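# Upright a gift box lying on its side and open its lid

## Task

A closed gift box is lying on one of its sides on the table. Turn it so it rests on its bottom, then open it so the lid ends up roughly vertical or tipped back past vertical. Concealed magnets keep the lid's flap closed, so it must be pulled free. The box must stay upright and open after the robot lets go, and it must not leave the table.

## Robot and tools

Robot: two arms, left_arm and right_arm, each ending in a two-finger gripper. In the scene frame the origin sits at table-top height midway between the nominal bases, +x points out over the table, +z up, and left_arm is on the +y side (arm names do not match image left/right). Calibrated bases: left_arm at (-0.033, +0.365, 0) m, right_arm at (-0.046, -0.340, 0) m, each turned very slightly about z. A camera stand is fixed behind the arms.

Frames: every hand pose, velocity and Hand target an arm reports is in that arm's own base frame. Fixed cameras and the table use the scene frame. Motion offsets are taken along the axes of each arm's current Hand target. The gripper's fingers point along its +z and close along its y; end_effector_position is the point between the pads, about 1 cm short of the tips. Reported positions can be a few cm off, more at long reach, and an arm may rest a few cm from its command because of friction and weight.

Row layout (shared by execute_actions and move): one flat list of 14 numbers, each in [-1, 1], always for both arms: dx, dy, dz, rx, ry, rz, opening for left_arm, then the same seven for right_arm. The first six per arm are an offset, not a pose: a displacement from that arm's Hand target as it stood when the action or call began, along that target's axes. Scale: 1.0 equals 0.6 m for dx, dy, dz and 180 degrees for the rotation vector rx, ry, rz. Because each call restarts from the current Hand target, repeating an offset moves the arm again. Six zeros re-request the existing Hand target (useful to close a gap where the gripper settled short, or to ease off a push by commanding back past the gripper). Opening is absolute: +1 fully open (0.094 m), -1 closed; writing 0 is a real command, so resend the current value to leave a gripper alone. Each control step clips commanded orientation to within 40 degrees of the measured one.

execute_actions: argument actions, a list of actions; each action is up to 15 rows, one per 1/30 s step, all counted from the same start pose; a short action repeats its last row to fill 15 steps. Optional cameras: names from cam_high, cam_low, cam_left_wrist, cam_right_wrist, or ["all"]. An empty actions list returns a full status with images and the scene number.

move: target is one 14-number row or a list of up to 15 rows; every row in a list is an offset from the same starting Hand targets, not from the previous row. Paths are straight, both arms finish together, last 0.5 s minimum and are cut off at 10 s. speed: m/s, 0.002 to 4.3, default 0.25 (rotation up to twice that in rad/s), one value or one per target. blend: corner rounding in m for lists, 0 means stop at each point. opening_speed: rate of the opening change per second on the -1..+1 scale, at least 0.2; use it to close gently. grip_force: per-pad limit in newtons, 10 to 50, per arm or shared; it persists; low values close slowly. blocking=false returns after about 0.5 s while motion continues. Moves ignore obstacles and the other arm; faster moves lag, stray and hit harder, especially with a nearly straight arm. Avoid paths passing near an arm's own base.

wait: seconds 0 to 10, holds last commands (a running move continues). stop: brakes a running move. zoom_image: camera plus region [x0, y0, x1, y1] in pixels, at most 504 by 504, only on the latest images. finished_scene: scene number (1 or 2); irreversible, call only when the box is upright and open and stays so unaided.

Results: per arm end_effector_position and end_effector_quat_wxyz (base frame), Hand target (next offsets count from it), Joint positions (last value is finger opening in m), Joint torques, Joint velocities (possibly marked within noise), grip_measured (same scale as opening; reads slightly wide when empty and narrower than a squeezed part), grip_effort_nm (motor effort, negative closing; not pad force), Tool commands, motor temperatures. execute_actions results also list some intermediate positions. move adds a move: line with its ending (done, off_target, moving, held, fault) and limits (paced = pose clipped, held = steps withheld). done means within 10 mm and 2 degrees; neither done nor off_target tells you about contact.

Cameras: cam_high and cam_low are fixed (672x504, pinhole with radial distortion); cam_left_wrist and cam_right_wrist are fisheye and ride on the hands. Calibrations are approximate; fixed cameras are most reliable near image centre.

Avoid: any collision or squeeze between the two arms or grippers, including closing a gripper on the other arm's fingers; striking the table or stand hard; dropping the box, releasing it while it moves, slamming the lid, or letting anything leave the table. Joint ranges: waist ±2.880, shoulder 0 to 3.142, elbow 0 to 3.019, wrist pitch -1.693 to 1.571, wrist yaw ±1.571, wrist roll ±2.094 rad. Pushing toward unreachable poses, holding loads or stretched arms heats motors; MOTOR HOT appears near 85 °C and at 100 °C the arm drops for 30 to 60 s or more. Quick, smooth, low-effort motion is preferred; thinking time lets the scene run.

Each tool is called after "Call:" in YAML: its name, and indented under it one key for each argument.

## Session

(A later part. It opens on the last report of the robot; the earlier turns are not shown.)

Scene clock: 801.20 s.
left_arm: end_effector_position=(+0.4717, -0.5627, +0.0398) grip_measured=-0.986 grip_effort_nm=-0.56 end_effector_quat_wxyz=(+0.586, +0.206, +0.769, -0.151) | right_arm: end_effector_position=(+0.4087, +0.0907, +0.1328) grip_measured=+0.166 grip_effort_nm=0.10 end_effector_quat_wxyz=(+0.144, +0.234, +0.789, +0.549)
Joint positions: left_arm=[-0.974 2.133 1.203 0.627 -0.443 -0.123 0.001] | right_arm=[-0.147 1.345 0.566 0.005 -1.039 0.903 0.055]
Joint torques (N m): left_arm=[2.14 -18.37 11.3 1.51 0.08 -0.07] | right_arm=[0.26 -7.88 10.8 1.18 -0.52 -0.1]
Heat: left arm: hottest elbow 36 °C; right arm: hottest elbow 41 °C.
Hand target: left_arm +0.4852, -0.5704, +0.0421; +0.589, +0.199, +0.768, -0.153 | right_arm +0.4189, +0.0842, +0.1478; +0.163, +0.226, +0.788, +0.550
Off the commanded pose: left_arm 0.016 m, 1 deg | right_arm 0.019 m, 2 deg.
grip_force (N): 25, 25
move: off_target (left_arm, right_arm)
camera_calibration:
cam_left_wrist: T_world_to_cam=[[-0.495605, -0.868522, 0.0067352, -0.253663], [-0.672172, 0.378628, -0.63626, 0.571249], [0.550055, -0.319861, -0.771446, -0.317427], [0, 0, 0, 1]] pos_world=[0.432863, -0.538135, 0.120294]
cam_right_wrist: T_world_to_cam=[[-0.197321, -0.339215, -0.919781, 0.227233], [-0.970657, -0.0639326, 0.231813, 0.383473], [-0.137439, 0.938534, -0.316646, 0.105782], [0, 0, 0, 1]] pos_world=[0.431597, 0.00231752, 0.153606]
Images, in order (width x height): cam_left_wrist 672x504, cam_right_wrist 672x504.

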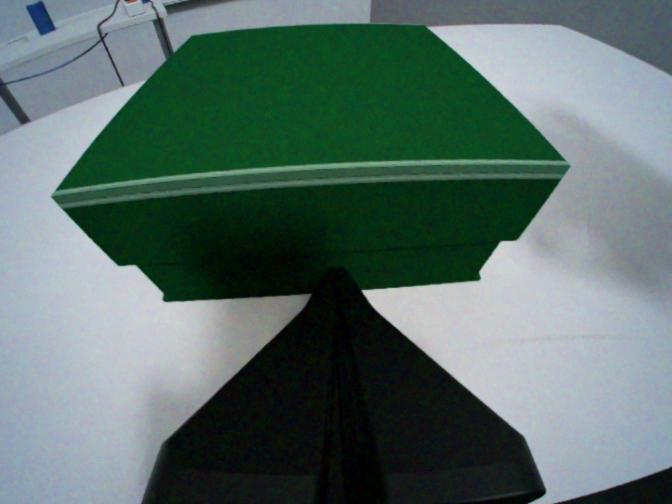

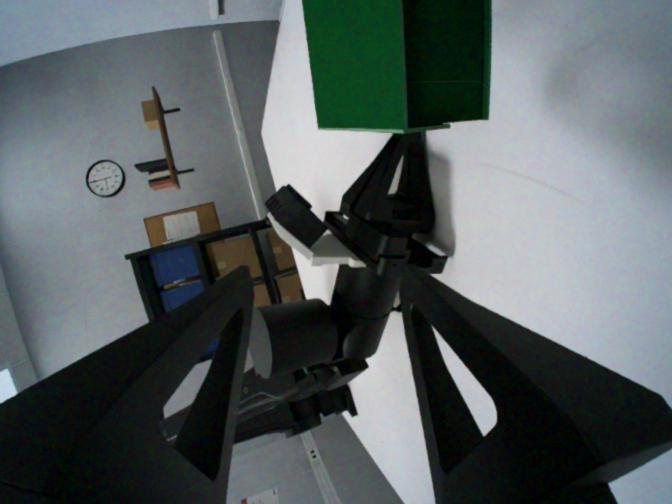

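Call:
move:
  target: [-0.06,0,-0.0023,0,0,0,-1,0,0,0,0,0,0,0.168]
  speed: 0.04
  cameras: ["cam_left_wrist","cam_right_wrist","cam_low"]

Call:
zoom_image:
  camera: "cam_low"
  region: [250, 230, 400, 330]

Scene clock: 809.50 s.
left_arm: end_effector_position=(+0.4726, -0.5650, +0.0460) grip_measured=-0.986 grip_effort_nm=-0.55 end_effector_quat_wxyz=(+0.572, +0.216, +0.779, -0.142) | right_arm: end_effector_position=(+0.4087, +0.0907, +0.1328) grip_measured=+0.166 grip_effort_nm=0.10 end_effector_quat_wxyz=(+0.144, +0.234, +0.789, +0.549)
Joint positions: left_arm=[-0.974 2.109 1.219 0.545 -0.437 -0.123 0.001] | right_arm=[-0.147 1.345 0.566 0.005 -1.039 0.903 0.055]
Joint torques (N m): left_arm=[2.61 -21.89 11.89 1.5 0.04 -0.04] | right_arm=[0.32 -7.71 10.82 1.11 -0.53 -0.08]
Heat: left arm: hottest elbow 36 °C; right arm: hottest elbow 41 °C.
Hand target: left_arm +0.4921, -0.5743, +0.0774; +0.589, +0.199, +0.768, -0.153 | right_arm +0.4189, +0.0842, +0.1478; +0.163, +0.226, +0.788, +0.550
Off the commanded pose: left_arm 0.038 m, 3 deg | right_arm 0.019 m, 2 deg.
grip_force (N): 25, 25
move: off_target (left_arm, right_arm)
camera_calibration:
cam_left_wrist: T_world_to_cam=[[-0.50003, -0.86595, -0.00999963, -0.250955], [-0.685791, 0.402998, -0.606039, 0.595534], [0.528829, -0.29618, -0.795372, -0.289409], [0, 0, 0, 1]] pos_world=[0.435974, -0.54303, 0.128219]
cam_right_wrist: T_world_to_cam=[[-0.197321, -0.339215, -0.919781, 0.227233], [-0.970657, -0.0639326, 0.231813, 0.383473], [-0.137439, 0.938534, -0.316646, 0.105782], [0, 0, 0, 1]] pos_world=[0.431597, 0.00231752, 0.153606]
Images, in order (width x height): cam_low 672x504, cam_left_wrist 672x504, cam_right_wrist 672x504.

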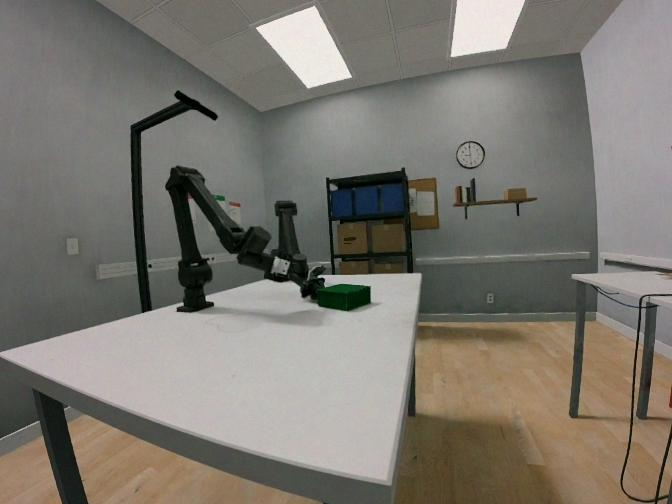

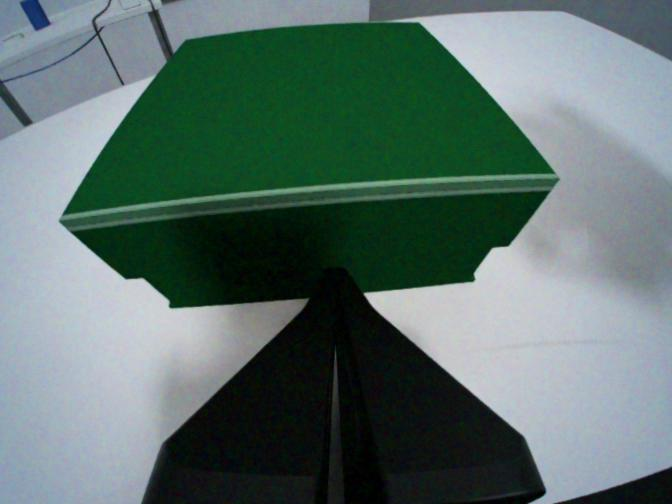

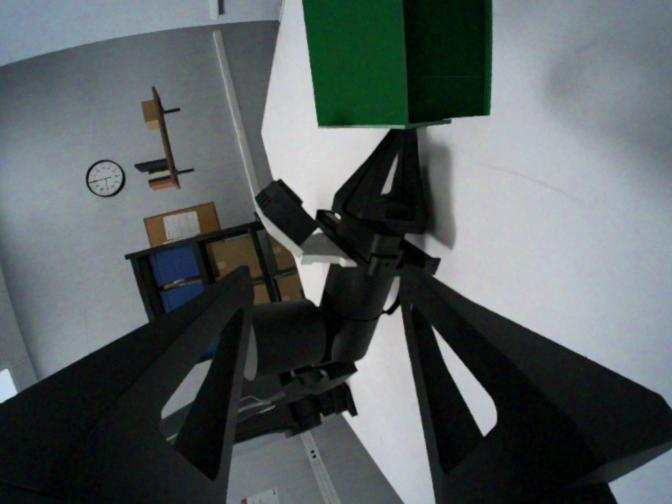

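Scaled by 3.360 from the camera's 672x504 image, which has a finer 960x720 frame.

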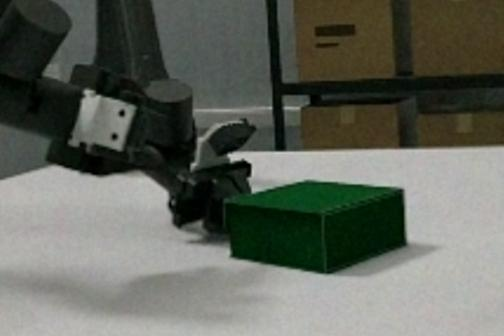

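Call:
move:
  target: [-0.035,0,0.004,0,-0.035,0,-1,0,0,0,0,0,0,0.168]
  speed: 0.04
  cameras: ["cam_left_wrist","cam_low"]

Scene clock: 815.67 s.
left_arm: end_effector_position=(+0.4781, -0.5691, +0.0691) grip_measured=-0.986 grip_effort_nm=-0.56 end_effector_quat_wxyz=(+0.607, +0.208, +0.751, -0.154) | right_arm: end_effector_position=(+0.4087, +0.0907, +0.1328) grip_measured=+0.166 grip_effort_nm=0.10 end_effector_quat_wxyz=(+0.144, +0.234, +0.789, +0.549)
Joint positions: left_arm=[-0.972 2.109 1.219 0.649 -0.441 -0.083 0.001] | right_arm=[-0.147 1.345 0.566 0.005 -1.039 0.903 0.055]
Joint torques (N m): left_arm=[2.67 -20.42 12.18 2.97 -0.11 0.1] | right_arm=[0.15 -7.88 10.89 1.16 -0.53 -0.09]
Heat: left arm: hottest elbow 37 °C; right arm: hottest elbow 42 °C.
Hand target: left_arm +0.4990, -0.5780, +0.0971; +0.631, +0.191, +0.734, -0.164 | right_arm +0.4189, +0.0842, +0.1478; +0.163, +0.226, +0.788, +0.550
Off the commanded pose: left_arm 0.036 m, 4 deg | right_arm 0.019 m, 2 deg.
grip_force (N): 25, 25
move: off_target (left_arm, right_arm)
camera_calibration:
cam_left_wrist: T_world_to_cam=[[-0.503271, -0.864118, -0.00441141, -0.249317], [-0.633811, 0.372598, -0.67783, 0.57777], [0.587369, -0.338336, -0.735205, -0.33133], [0, 0, 0, 1]] pos_world=[0.435336, -0.542816, 0.146935]
Images, in order (width x height): cam_low 672x504, cam_left_wrist 672x504.

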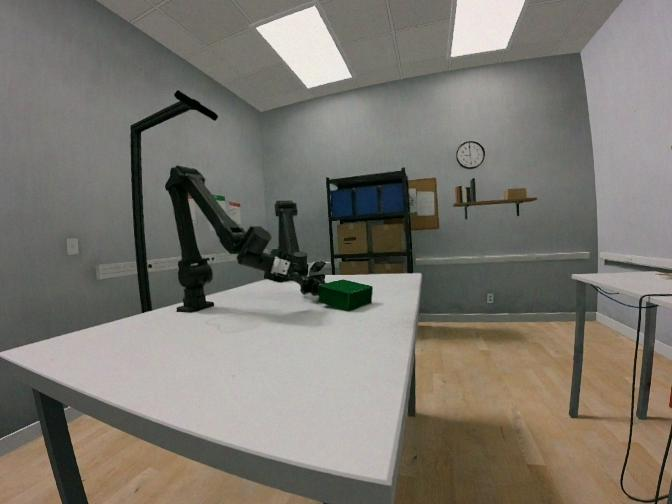

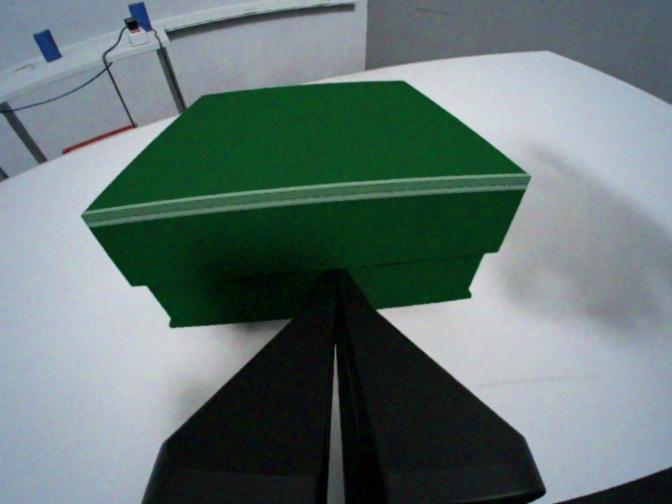

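Call:
zoom_image:
  camera: "cam_low"
  region: [280, 250, 390, 320]

Call:
zoom_image:
  camera: "cam_left_wrist"
  region: [240, 170, 440, 350]

Scaled by 4.582 from the camera's 672x504 image, which has a finer 960x720 frame.

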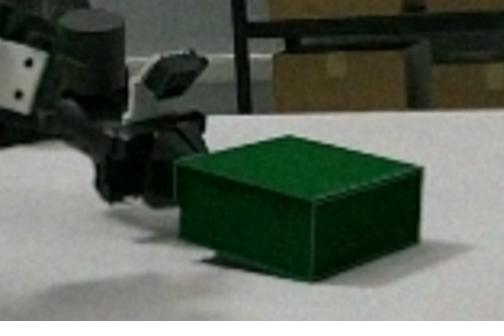

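Scaled by 2.520 from the camera's 672x504 image, which has a finer 960x720 frame.

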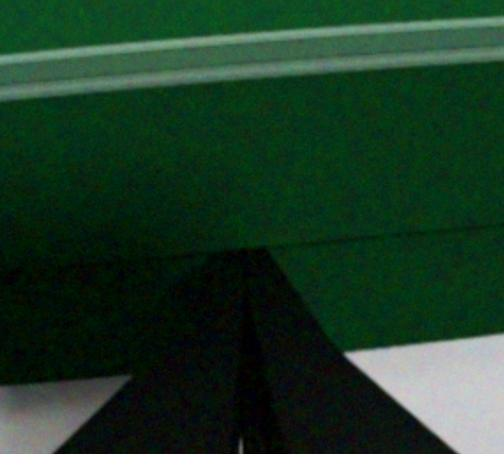

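Call:
move:
  target:
    - [0.061,0,0.0093,0,0,0,-1,0,0,0,0,0,0,0.168]
    - [0.066,0,-0.0237,0,0,0,-1,0,0,0,0,0,0,0.168]
    - [0.066,0.03,-0.0237,0,0,0,-1,0.004,-0.161,0.069,0,0.052,-0.019,0.168]
    - [0.063,0.03,0.0093,0,0,0,-1,0.004,-0.161,0.069,0,0.052,-0.019,0.168]
  speed: [0.06,0.1,0.15,0.05]
  cameras: ["cam_left_wrist","cam_right_wrist"]

Call:
zoom_image:
  camera: "cam_right_wrist"
  region: [200, 70, 530, 320]

Scene clock: 849.30 s.
left_arm: end_effector_position=(+0.4901, -0.5557, +0.0478) grip_measured=-0.986 grip_effort_nm=-0.56 end_effector_quat_wxyz=(+0.621, +0.197, +0.741, -0.164) | right_arm: end_effector_position=(+0.4060, +0.0969, +0.0414) grip_measured=+0.166 grip_effort_nm=0.10 end_effector_quat_wxyz=(+0.106, +0.158, +0.805, +0.562)
Joint positions: left_arm=[-0.943 2.165 1.204 0.768 -0.418 -0.078 0.001] | right_arm=[-0.156 1.673 0.603 0.042 -1.155 0.591 0.055]
Joint torques (N m): left_arm=[2.43 -19.49 11.3 1.61 0.07 0.09] | right_arm=[0.26 -7.3 9.07 0.76 -0.68 -0.1]
Motor temperatures (°C): left_arm=[29 32 40 25 26 25 27] | right_arm=[27 27 43 28 26 25 26]
Heat: left arm: hottest elbow 40 °C; right arm: hottest elbow 43 °C.
Hand target: left_arm +0.5074, -0.5623, +0.0586; +0.631, +0.191, +0.734, -0.164 | right_arm +0.4208, +0.0899, +0.0429; +0.114, +0.157, +0.804, +0.561
Off the commanded pose: left_arm 0.022 m, 2 deg | right_arm 0.016 m, 1 deg.
grip_force (N): 25, 25
move: off_target (left_arm, right_arm)
camera_calibration:
cam_left_wrist: T_world_to_cam=[[-0.498897, -0.86655, 0.0138596, -0.236156], [-0.617938, 0.34446, -0.706753, 0.543828], [0.607663, -0.361161, -0.707325, -0.373379], [0, 0, 0, 1]] pos_world=[0.445122, -0.526818, 0.123525]
cam_right_wrist: T_world_to_cam=[[-0.114007, -0.367775, -0.9229, 0.113769], [-0.950352, -0.230362, 0.209197, 0.411231], [-0.289539, 0.90093, -0.323253, 0.136452], [0, 0, 0, 1]] pos_world=[0.443293, 0.0136394, 0.0630774]
Images, in order (width x height): cam_left_wrist 672x504, cam_right_wrist 672x504.

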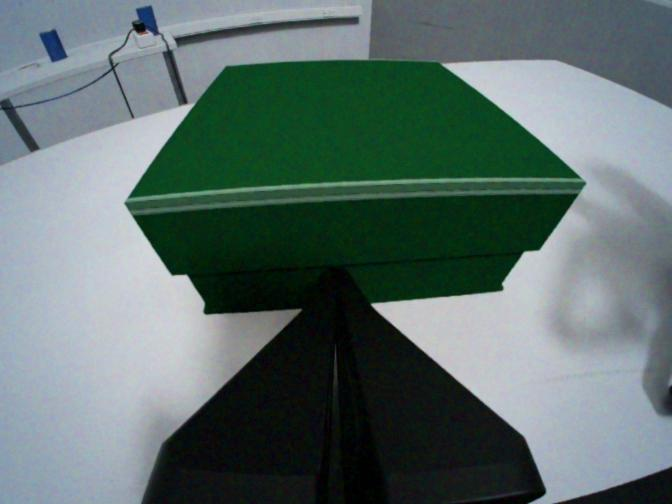

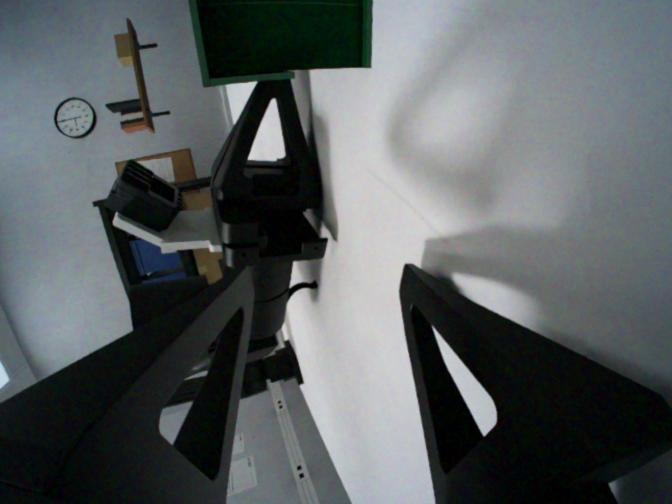

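Scaled by 1.527 from the camera's 672x504 image, which has a finer 960x720 frame.

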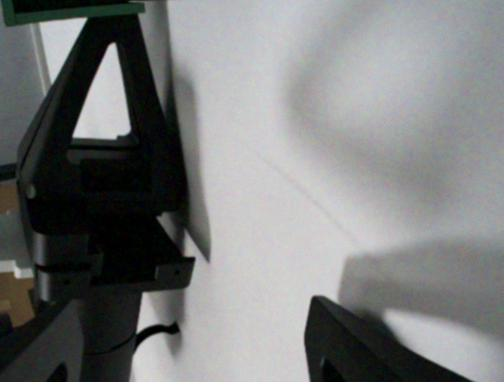

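Call:
move:
  target:
    - [0,0,0,0,0,0,-1,-0.062,0.059,0.147,0,0,0,0.168]
    - [0,0,0,0,0,0,-1,-0.105,0.059,0.148,0,0,0,0.168]
  speed: [0.08,0.04]
  cameras: ["cam_left_wrist","cam_right_wrist"]

Call:
zoom_image:
  camera: "cam_right_wrist"
  region: [250, 150, 530, 370]

Scene clock: 869.60 s.
left_arm: end_effector_position=(+0.4901, -0.5558, +0.0480) grip_measured=-0.986 grip_effort_nm=-0.55 end_effector_quat_wxyz=(+0.621, +0.197, +0.741, -0.164) | right_arm: end_effector_position=(+0.4970, +0.1597, +0.0458) grip_measured=+0.166 grip_effort_nm=0.10 end_effector_quat_wxyz=(+0.105, +0.160, +0.805, +0.562)
Joint positions: left_arm=[-0.943 2.165 1.204 0.768 -0.418 -0.078 0.001] | right_arm=[0.02 1.818 0.806 0.251 -1.043 0.894 0.055]
Joint torques (N m): left_arm=[2.49 -19.55 11.34 1.66 0.07 0.09] | right_arm=[0.5 -9.58 10.51 1.26 -0.5 -0.08]
Heat: left arm: hottest elbow 39 °C; right arm: hottest elbow 42 °C.
Hand target: left_arm +0.5075, -0.5624, +0.0588; +0.631, +0.191, +0.734, -0.164 | right_arm +0.5153, +0.1544, +0.0460; +0.114, +0.157, +0.805, +0.561
Off the commanded pose: left_arm 0.021 m, 2 deg | right_arm 0.019 m, 1 deg.
grip_force (N): 25, 25
move: off_target (left_arm, right_arm)
camera_calibration:
cam_left_wrist: T_world_to_cam=[[-0.498948, -0.866517, 0.0140964, -0.236099], [-0.617815, 0.344242, -0.706967, 0.543889], [0.607746, -0.361449, -0.707106, -0.373514], [0, 0, 0, 1]] pos_world=[0.445223, -0.52682, 0.123726]
cam_right_wrist: T_world_to_cam=[[-0.116922, -0.367735, -0.922551, 0.15265], [-0.949985, -0.229444, 0.211857, 0.510852], [-0.289581, 0.901181, -0.322516, 0.107532], [0, 0, 0, 1]] pos_world=[0.53429, 0.0764404, 0.0672806]
Images, in order (width x height): cam_left_wrist 672x504, cam_right_wrist 672x504.

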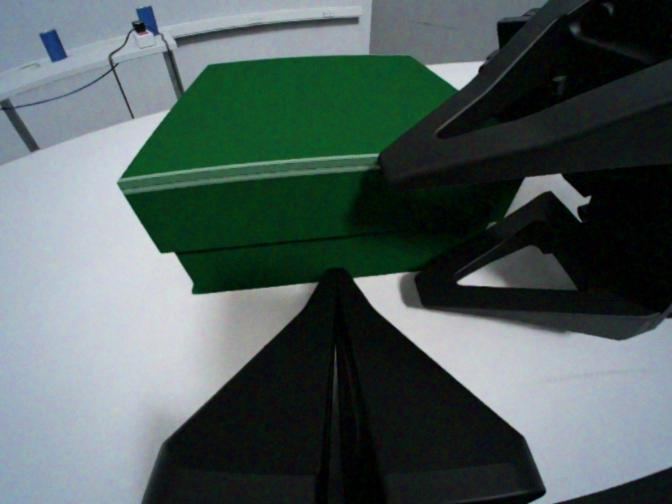

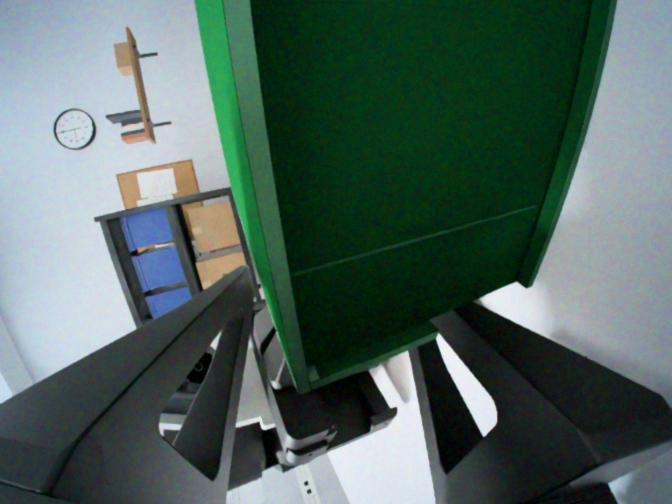

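Scaled by 1.800 from the camera's 672x504 image, which has a finer 960x720 frame.

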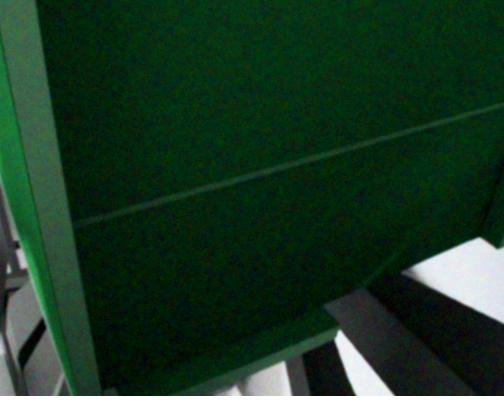

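Call:
move:
  target:
    - [-0.003,0,0.025,0,0,0,-1,-0.003,0,0,0,0,0,0.168]
    - [-0.003,0,0.025,0,0,0,-1,-0.003,0,0,0,0,0,-0.4]
  speed: 0.04
  opening_speed: 0.4
  cameras: ["cam_left_wrist","cam_right_wrist"]

Call:
zoom_image:
  camera: "cam_left_wrist"
  region: [100, 100, 500, 350]

Scene clock: 879.23 s.
left_arm: end_effector_position=(+0.5033, -0.5643, +0.0493) grip_measured=-0.986 grip_effort_nm=-0.56 end_effector_quat_wxyz=(+0.622, +0.196, +0.740, -0.165) | right_arm: end_effector_position=(+0.4979, +0.1597, +0.0445) grip_measured=-0.398 grip_effort_nm=-0.11 end_effector_quat_wxyz=(+0.105, +0.155, +0.806, +0.562)
Joint positions: left_arm=[-0.933 2.186 1.253 0.743 -0.408 -0.076 0.001] | right_arm=[0.019 1.824 0.812 0.244 -1.048 0.88 0.028]
Joint torques (N m): left_arm=[2.49 -19.96 11.45 1.65 0.08 0.08] | right_arm=[0.15 -10.11 10.55 1.22 -0.35 0.04]
Heat: left arm: hottest elbow 40 °C; right arm: hottest elbow 42 °C.
Hand target: left_arm +0.5207, -0.5696, +0.0584; +0.631, +0.191, +0.734, -0.164 | right_arm +0.5171, +0.1536, +0.0461; +0.114, +0.157, +0.805, +0.561
Off the commanded pose: left_arm 0.020 m, 1 deg | right_arm 0.020 m, 1 deg.
grip_force (N): 25, 25
move: off_target (left_arm, right_arm); target 2's new opening was sent with right_arm's hand 0.019 m and 1 deg from that target
camera_calibration:
cam_left_wrist: T_world_to_cam=[[-0.499453, -0.866204, 0.0154026, -0.236679], [-0.616396, 0.342809, -0.708899, 0.554495], [0.608771, -0.363556, -0.705142, -0.385447], [0, 0, 0, 1]] pos_world=[0.458228, -0.535229, 0.124932]
cam_right_wrist: T_world_to_cam=[[-0.109464, -0.369947, -0.922581, 0.148303], [-0.949272, -0.236357, 0.207408, 0.512995], [-0.294788, 0.898485, -0.325308, 0.110504], [0, 0, 0, 1]] pos_world=[0.535781, 0.0768279, 0.0663708]
Images, in order (width x height): cam_left_wrist 672x504, cam_right_wrist 672x504.

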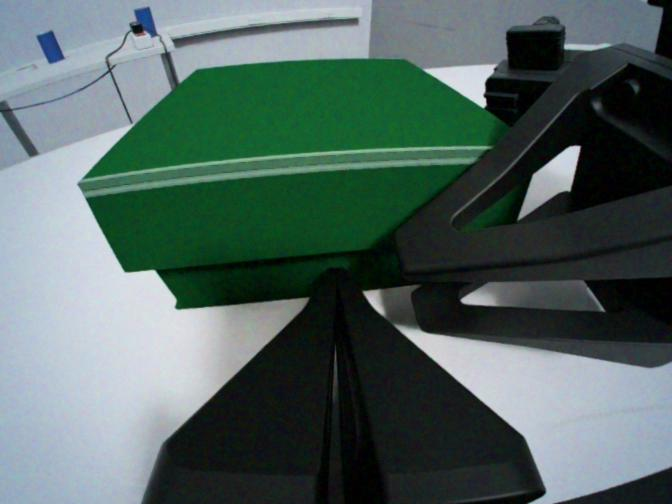

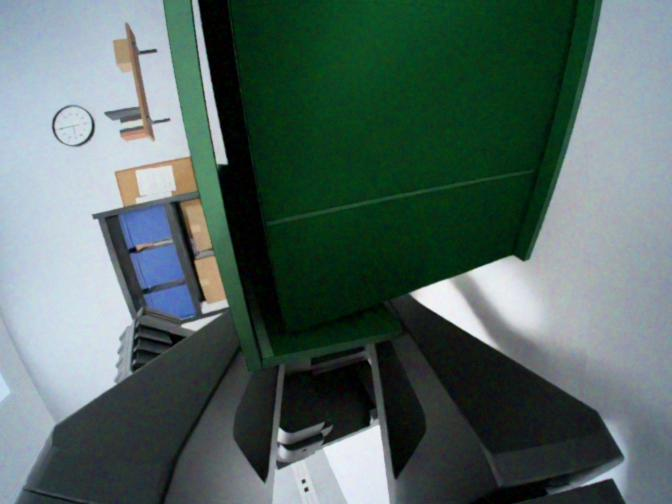

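Scaled by 1.260 from the camera's 672x504 image, which has a finer 960x720 frame.

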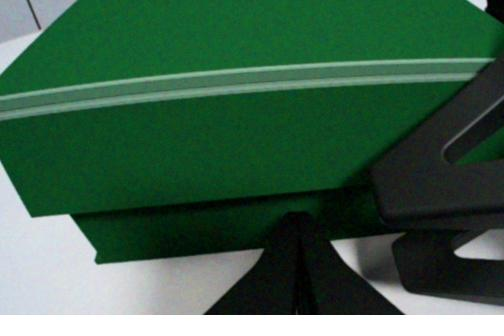

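Call:
move:
  target: [-0.058,0,0.003,0,-0.02,0,-1,0,0.008,-0.003,0,0,0,-0.4]
  speed: 0.04
  cameras: ["cam_left_wrist","cam_right_wrist"]

Scene clock: 883.53 s.
left_arm: end_effector_position=(+0.5069, -0.5649, +0.0537) grip_measured=-0.986 grip_effort_nm=-0.56 end_effector_quat_wxyz=(+0.627, +0.203, +0.735, -0.158) | right_arm: end_effector_position=(+0.4966, +0.1597, +0.0431) grip_measured=-0.398 grip_effort_nm=-0.09 end_effector_quat_wxyz=(+0.100, +0.159, +0.807, +0.561)
Joint positions: left_arm=[-0.93 2.186 1.261 0.746 -0.408 -0.049 0.001] | right_arm=[0.019 1.824 0.812 0.232 -1.047 0.88 0.028]
Joint torques (N m): left_arm=[2.55 -22.71 11.58 2.8 0.07 0.1] | right_arm=[0.15 -10.75 10.56 1.1 -0.38 0.02]
Heat: left arm: hottest elbow 40 °C; right arm: hottest elbow 42 °C.
Hand target: left_arm +0.5269, -0.5730, +0.0925; +0.653, +0.185, +0.714, -0.170 | right_arm +0.5170, +0.1536, +0.0512; +0.114, +0.157, +0.805, +0.561
Off the commanded pose: left_arm 0.044 m, 5 deg | right_arm 0.023 m, 2 deg.
grip_force (N): 25, 25
move: off_target (left_arm, right_arm)
camera_calibration:
cam_left_wrist: T_world_to_cam=[[-0.500486, -0.865716, -0.00700131, -0.233384], [-0.602076, 0.353859, -0.715743, 0.559376], [0.622108, -0.354004, -0.698328, -0.38644], [0, 0, 0, 1]] pos_world=[0.460389, -0.536786, 0.128874]
cam_right_wrist: T_world_to_cam=[[-0.120827, -0.37031, -0.921016, 0.152405], [-0.946737, -0.235988, 0.219085, 0.510157], [-0.298478, 0.898432, -0.322073, 0.111417], [0, 0, 0, 1]] pos_world=[0.534655, 0.0767273, 0.0644847]
Images, in order (width x height): cam_left_wrist 672x504, cam_right_wrist 672x504.

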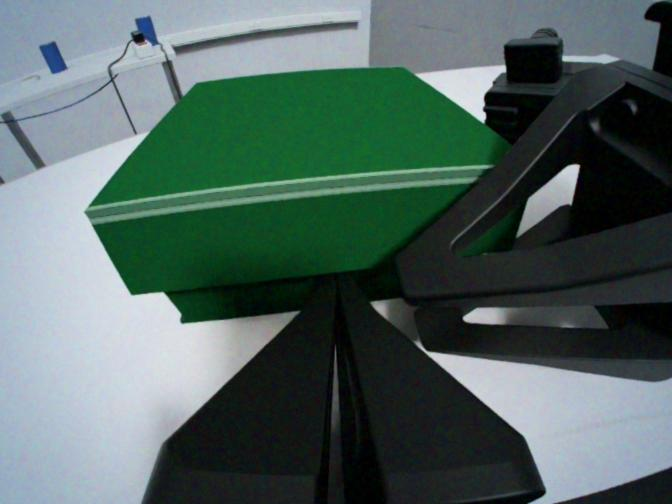

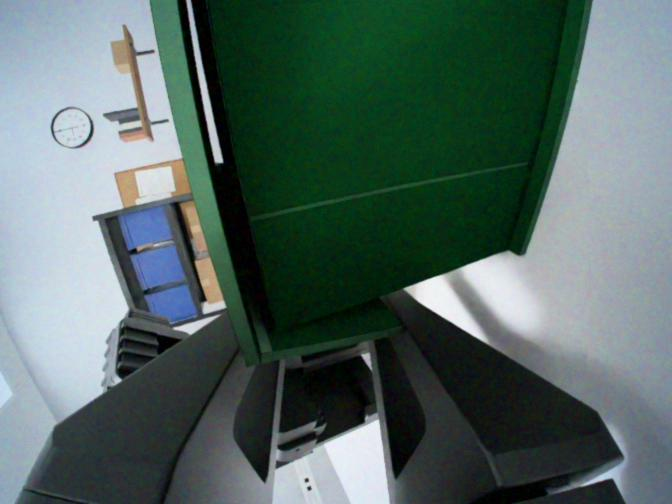

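Call:
move:
  target: [-0.035,0,0.003,0,-0.01,0,-1,-0.008,0.035,-0.013,0,0.01,0.028,-0.4]
  speed: 0.03
  cameras: ["cam_left_wrist","cam_right_wrist"]

Scene clock: 888.00 s.
left_arm: end_effector_position=(+0.5082, -0.5653, +0.0654) grip_measured=-0.986 grip_effort_nm=-0.56 end_effector_quat_wxyz=(+0.634, +0.205, +0.729, -0.157) | right_arm: end_effector_position=(+0.5006, +0.1583, +0.0532) grip_measured=-0.398 grip_effort_nm=-0.09 end_effector_quat_wxyz=(+0.058, +0.186, +0.803, +0.564)
Joint positions: left_arm=[-0.929 2.171 1.261 0.748 -0.407 -0.034 0.001] | right_arm=[0.011 1.81 0.858 0.101 -1.076 0.908 0.028]
Joint torques (N m): left_arm=[2.61 -23.3 12.15 2.99 0.08 0.06] | right_arm=[0.21 -13.04 10.82 1.13 -0.52 0.18]
Heat: left arm: hottest elbow 40 °C; right arm: hottest elbow 42 °C.
Hand target: left_arm +0.5300, -0.5749, +0.1133; +0.664, +0.183, +0.704, -0.172 | right_arm +0.5212, +0.1518, +0.0737; +0.077, +0.183, +0.799, +0.568
Off the commanded pose: left_arm 0.053 m, 6 deg | right_arm 0.030 m, 2 deg.
grip_force (N): 25, 25
move: off_target (left_arm, right_arm)
camera_calibration:
cam_left_wrist: T_world_to_cam=[[-0.50192, -0.864796, -0.01432, -0.231287], [-0.58881, 0.353774, -0.726737, 0.562629], [0.633545, -0.356332, -0.686767, -0.387102], [0, 0, 0, 1]] pos_world=[0.460442, -0.536996, 0.139722]
cam_right_wrist: T_world_to_cam=[[-0.20839, -0.34444, -0.915388, 0.201277], [-0.921121, -0.245527, 0.302081, 0.495692], [-0.328801, 0.906133, -0.266105, 0.128071], [0, 0, 0, 1]] pos_world=[0.540646, 0.0749846, 0.0685876]
Images, in order (width x height): cam_left_wrist 672x504, cam_right_wrist 672x504.

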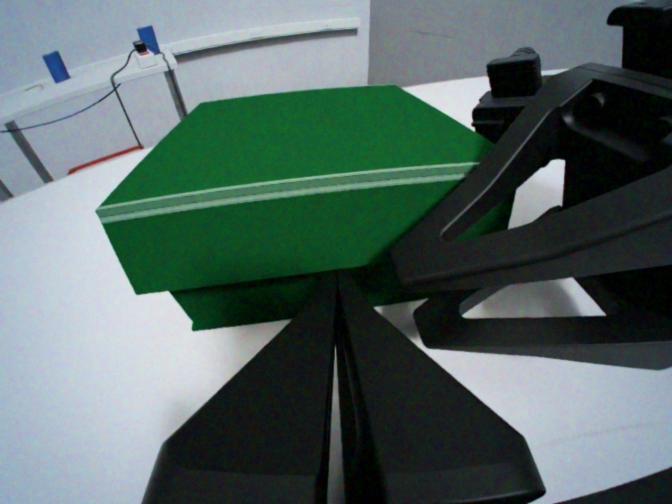

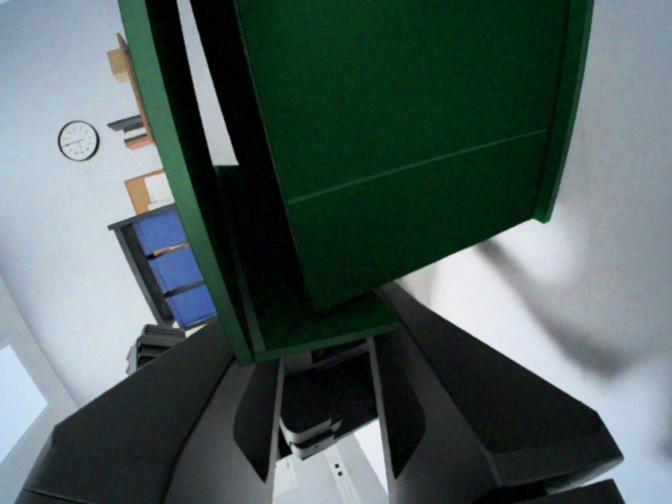

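Call:
move:
  target: [-0.04,0,0.006,0,0,0,-1,-0.01,0.035,-0.013,0,0.014,0.039,-0.4]
  speed: 0.03
  cameras: ["cam_left_wrist","cam_right_wrist"]

Scene clock: 892.67 s.
left_arm: end_effector_position=(+0.5144, -0.5696, +0.0960) grip_measured=-0.986 grip_effort_nm=-0.56 end_effector_quat_wxyz=(+0.643, +0.198, +0.722, -0.164) | right_arm: end_effector_position=(+0.5073, +0.1551, +0.0721) grip_measured=-0.398 grip_effort_nm=-0.09 end_effector_quat_wxyz=(+0.004, +0.225, +0.790, +0.570)
Joint positions: left_arm=[-0.925 2.133 1.28 0.722 -0.404 -0.033 0.001] | right_arm=[-0.002 1.793 0.922 -0.061 -1.119 0.96 0.028]
Joint torques (N m): left_arm=[2.55 -23.06 12.66 1.74 0.11 0.07] | right_arm=[0.15 -13.39 11.59 1.03 -0.57 0.15]
Heat: left arm: hottest elbow 40 °C; right arm: hottest elbow 42 °C.
Hand target: left_arm +0.5345, -0.5772, +0.1370; +0.664, +0.183, +0.704, -0.172 | right_arm +0.5285, +0.1486, +0.0954; +0.024, +0.219, +0.787, +0.576
Off the commanded pose: left_arm 0.046 m, 4 deg | right_arm 0.032 m, 3 deg.
grip_force (N): 25, 25
move: off_target (left_arm, right_arm)
camera_calibration:
cam_left_wrist: T_world_to_cam=[[-0.501133, -0.865366, -0.00282119, -0.233358], [-0.57576, 0.335853, -0.745455, 0.574898], [0.646039, -0.371948, -0.66655, -0.388888], [0, 0, 0, 1]] pos_world=[0.465297, -0.539667, 0.16869]
cam_right_wrist: T_world_to_cam=[[-0.325703, -0.299745, -0.8967, 0.270001], [-0.877143, -0.258202, 0.40491, 0.467615], [-0.352899, 0.918414, -0.178823, 0.142299], [0, 0, 0, 1]] pos_world=[0.548322, 0.0709807, 0.0782139]
Images, in order (width x height): cam_left_wrist 672x504, cam_right_wrist 672x504.

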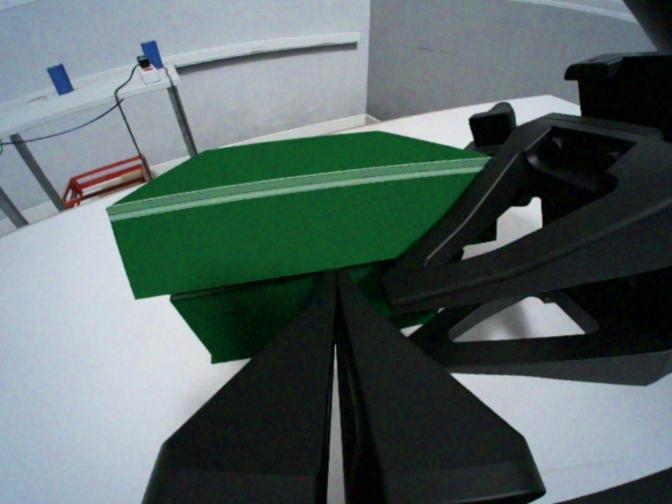

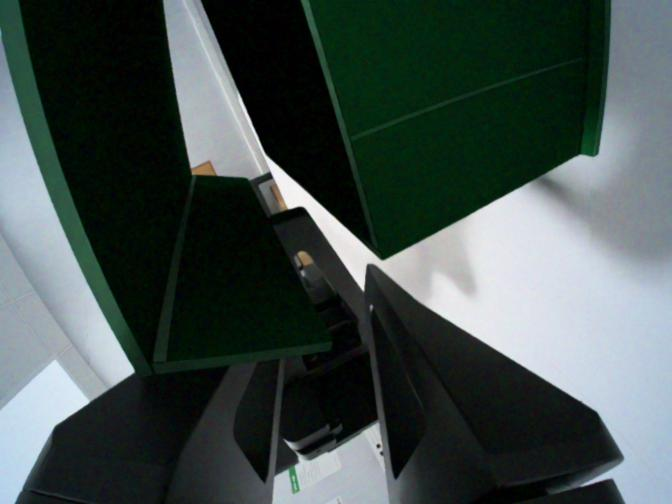

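Call:
move:
  target: [-0.03,0,0.055,0,0,0,-1,0,0,0,0,0,0,-0.4]
  speed: 0.05
  cameras: ["cam_left_wrist","cam_right_wrist","cam_low"]

Call:
zoom_image:
  camera: "cam_low"
  region: [280, 230, 400, 310]

Scene clock: 898.53 s.
left_arm: end_effector_position=(+0.5460, -0.5877, +0.1368) grip_measured=-0.986 grip_effort_nm=-0.56 end_effector_quat_wxyz=(+0.653, +0.190, +0.713, -0.172) | right_arm: end_effector_position=(+0.5073, +0.1551, +0.0721) grip_measured=-0.398 grip_effort_nm=-0.09 end_effector_quat_wxyz=(+0.003, +0.225, +0.790, +0.570)
Joint positions: left_arm=[-0.903 2.133 1.401 0.636 -0.384 -0.033 0.001] | right_arm=[-0.002 1.793 0.922 -0.062 -1.119 0.961 0.028]
Joint torques (N m): left_arm=[2.49 -20.95 13.7 1.68 0.13 0.08] | right_arm=[0.32 -13.51 11.59 0.92 -0.59 0.16]
Heat: left arm: hottest elbow 42 °C; right arm: hottest elbow 43 °C.
Hand target: left_arm +0.5641, -0.5937, +0.1531; +0.665, +0.183, +0.704, -0.172 | right_arm +0.5285, +0.1486, +0.0954; +0.024, +0.219, +0.787, +0.576
Off the commanded pose: left_arm 0.025 m, 2 deg | right_arm 0.032 m, 3 deg.
grip_force (N): 25, 25
move: off_target (left_arm, right_arm)
camera_calibration:
cam_left_wrist: T_world_to_cam=[[-0.499867, -0.866019, 0.0119875, -0.236113], [-0.561004, 0.313205, -0.766275, 0.611073], [0.659854, -0.389761, -0.642401, -0.410196], [0, 0, 0, 1]] pos_world=[0.495458, -0.555748, 0.20757]
cam_right_wrist: T_world_to_cam=[[-0.326796, -0.299406, -0.896415, 0.270434], [-0.87678, -0.258014, 0.405816, 0.467282], [-0.352791, 0.918578, -0.178195, 0.142125], [0, 0, 0, 1]] pos_world=[0.548221, 0.0709817, 0.0781165]
Images, in order (width x height): cam_low 672x504, cam_left_wrist 672x504, cam_right_wrist 672x504.

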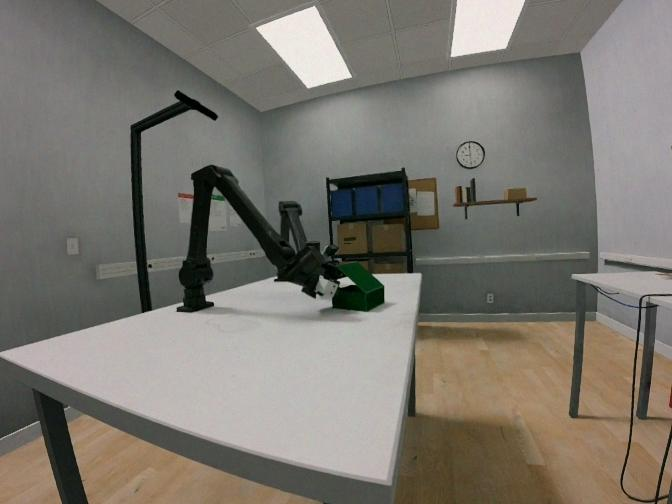

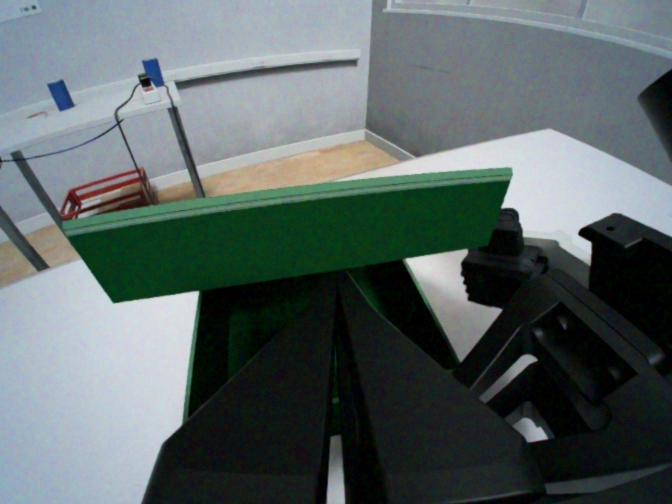

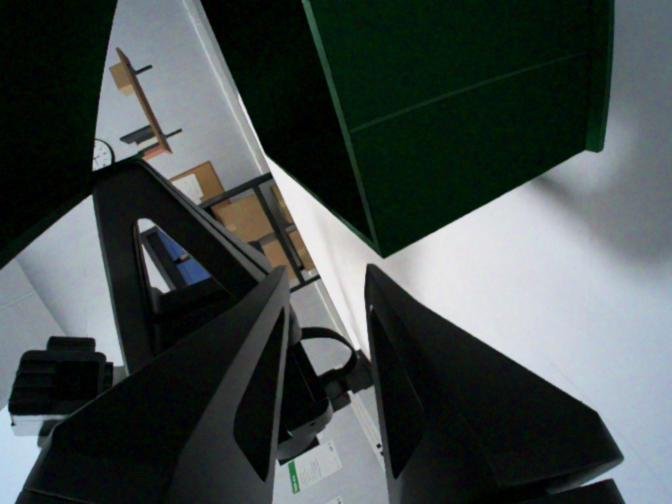

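Scaled by 4.200 from the camera's 672x504 image, which has a finer 960x720 frame.

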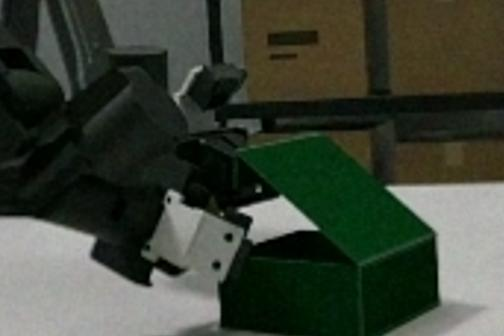

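Call:
move:
  target:
    - [-0.07,0,0.11,0,0,0,-1,0.03,0,-0.1,0,0,0,-0.4]
    - [-0.07,0,0.2,0,0,0,-1,0.03,0.03,-0.2,0,0,0,-0.4]
  speed: 0.08
  blend: [0.02,0]
  cameras: ["cam_left_wrist","cam_low","cam_high"]

Call:
zoom_image:
  camera: "cam_low"
  region: [280, 230, 400, 310]

Scene clock: 911.77 s.
left_arm: end_effector_position=(+0.6531, -0.6508, +0.1676) grip_measured=-0.986 grip_effort_nm=-0.55 end_effector_quat_wxyz=(+0.651, +0.190, +0.715, -0.171) | right_arm: end_effector_position=(+0.4650, +0.0608, +0.1362) grip_measured=-0.398 grip_effort_nm=-0.09 end_effector_quat_wxyz=(-0.002, +0.234, +0.785, +0.574)
Joint positions: left_arm=[-0.843 2.349 1.914 0.336 -0.325 -0.029 0.001] | right_arm=[-0.224 1.641 0.978 -0.738 -1.217 0.473 0.028]
Joint torques (N m): left_arm=[2.37 -25.35 15.84 1.66 0.11 0.08] | right_arm=[0.26 -11.4 12.75 0.28 -0.78 -0.13]
Heat: left arm: hottest elbow 43 °C; right arm: hottest elbow 44 °C.
Hand target: left_arm +0.6709, -0.6532, +0.1879; +0.664, +0.183, +0.704, -0.172 | right_arm +0.4830, +0.0522, +0.1561; +0.024, +0.219, +0.787, +0.576
Off the commanded pose: left_arm 0.027 m, 2 deg | right_arm 0.028 m, 3 deg.
grip_force (N): 25, 25
move: off_target (left_arm, right_arm)
camera_calibration:
cam_left_wrist: T_world_to_cam=[[-0.499523, -0.86621, 0.0125247, -0.237986], [-0.564504, 0.314502, -0.763167, 0.717101], [0.657124, -0.38829, -0.64608, -0.482282], [0, 0, 0, 1]] pos_world=[0.602846, -0.618941, 0.238656]
Images, in order (width x height): cam_high 672x504, cam_low 672x504, cam_left_wrist 672x504.

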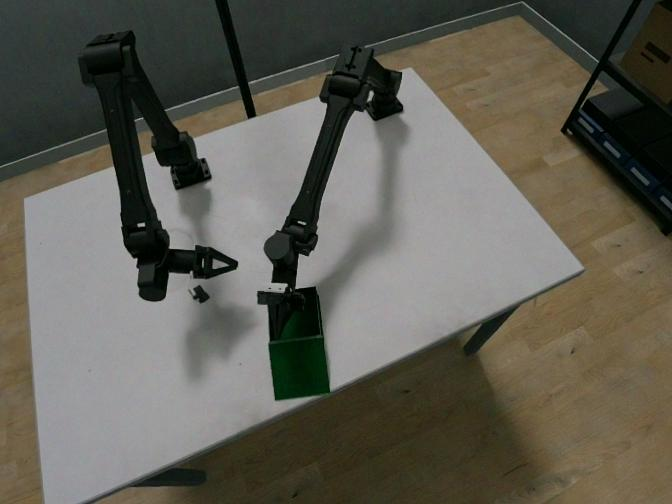

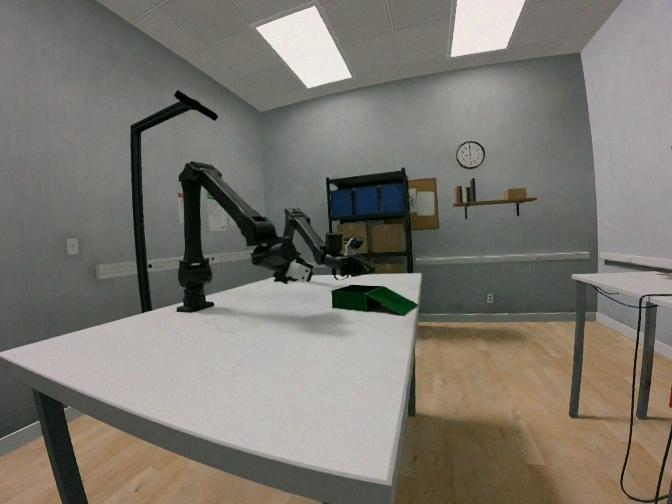

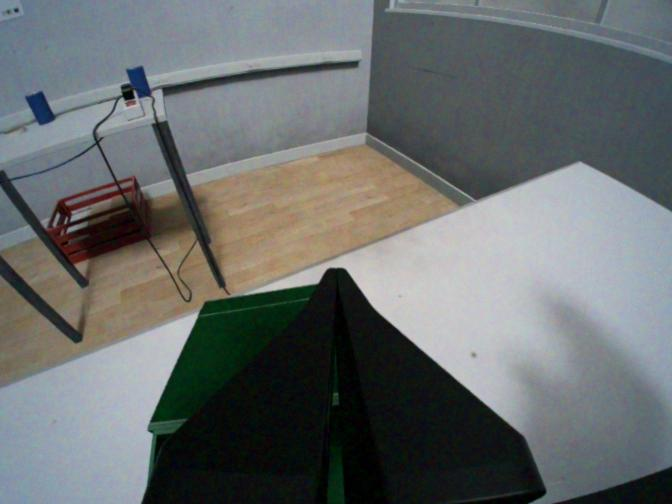

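Scaled by 4.200 from the camera's 672x504 image, which has a finer 960x720 frame.

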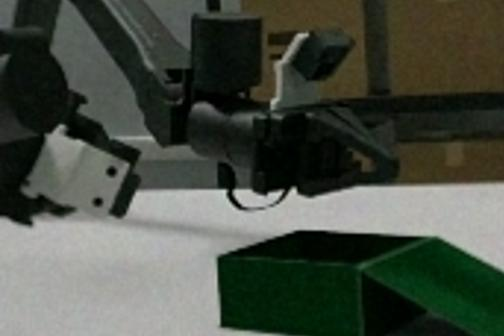

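Call:
move:
  target: [-0.15,0,-0.05,0,0,0,-1,0,0,0,0,0,0,-0.4]
  speed: 0.25
  cameras: ["cam_high"]

Call:
finished_scene:
  scene: 1

Scene clock: 915.97 s.
left_arm: end_effector_position=(+0.6434, -0.6384, +0.2665) grip_measured=-0.986 grip_effort_nm=-0.56 end_effector_quat_wxyz=(+0.657, +0.185, +0.710, -0.173) | right_arm: end_effector_position=(+0.4650, +0.0608, +0.1362) grip_measured=-0.398 grip_effort_nm=-0.09 end_effector_quat_wxyz=(-0.001, +0.233, +0.785, +0.574)
Joint positions: left_arm=[-0.843 2.204 1.914 0.209 -0.331 -0.029 0.001] | right_arm=[-0.224 1.641 0.978 -0.738 -1.217 0.472 0.028]
Joint torques (N m): left_arm=[1.49 -24.64 14.23 1.7 -0.05 0.07] | right_arm=[0.5 -11.16 12.78 0.31 -0.8 -0.07]
Motor temperatures (°C): left_arm=[29 34 45 25 26 25 27] | right_arm=[27 29 45 27 27 25 26]
Heat: left arm: hottest elbow 45 °C; right arm: hottest elbow 45 °C.
Hand target: left_arm +0.6492, -0.6411, +0.2796; +0.664, +0.183, +0.704, -0.172 | right_arm +0.4830, +0.0522, +0.1561; +0.024, +0.219, +0.787, +0.576
Off the commanded pose: left_arm 0.014 m, 1 deg | right_arm 0.028 m, 3 deg.
grip_force (N): 25, 25
move: off_target (left_arm, right_arm)
Images, in order (width x height): cam_high 672x504.

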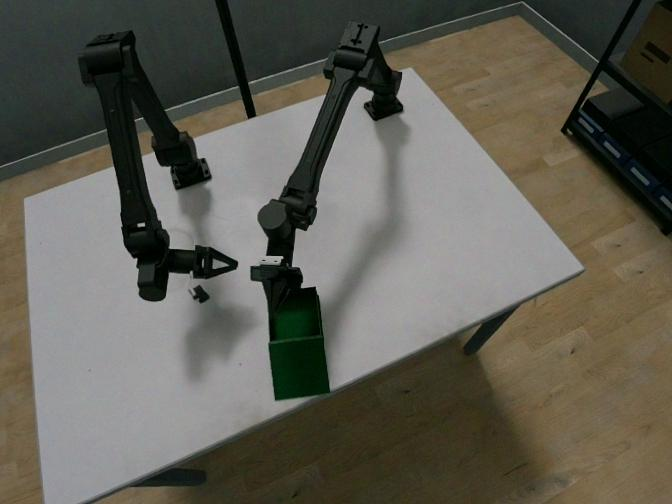

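The scene is finished: the task was done.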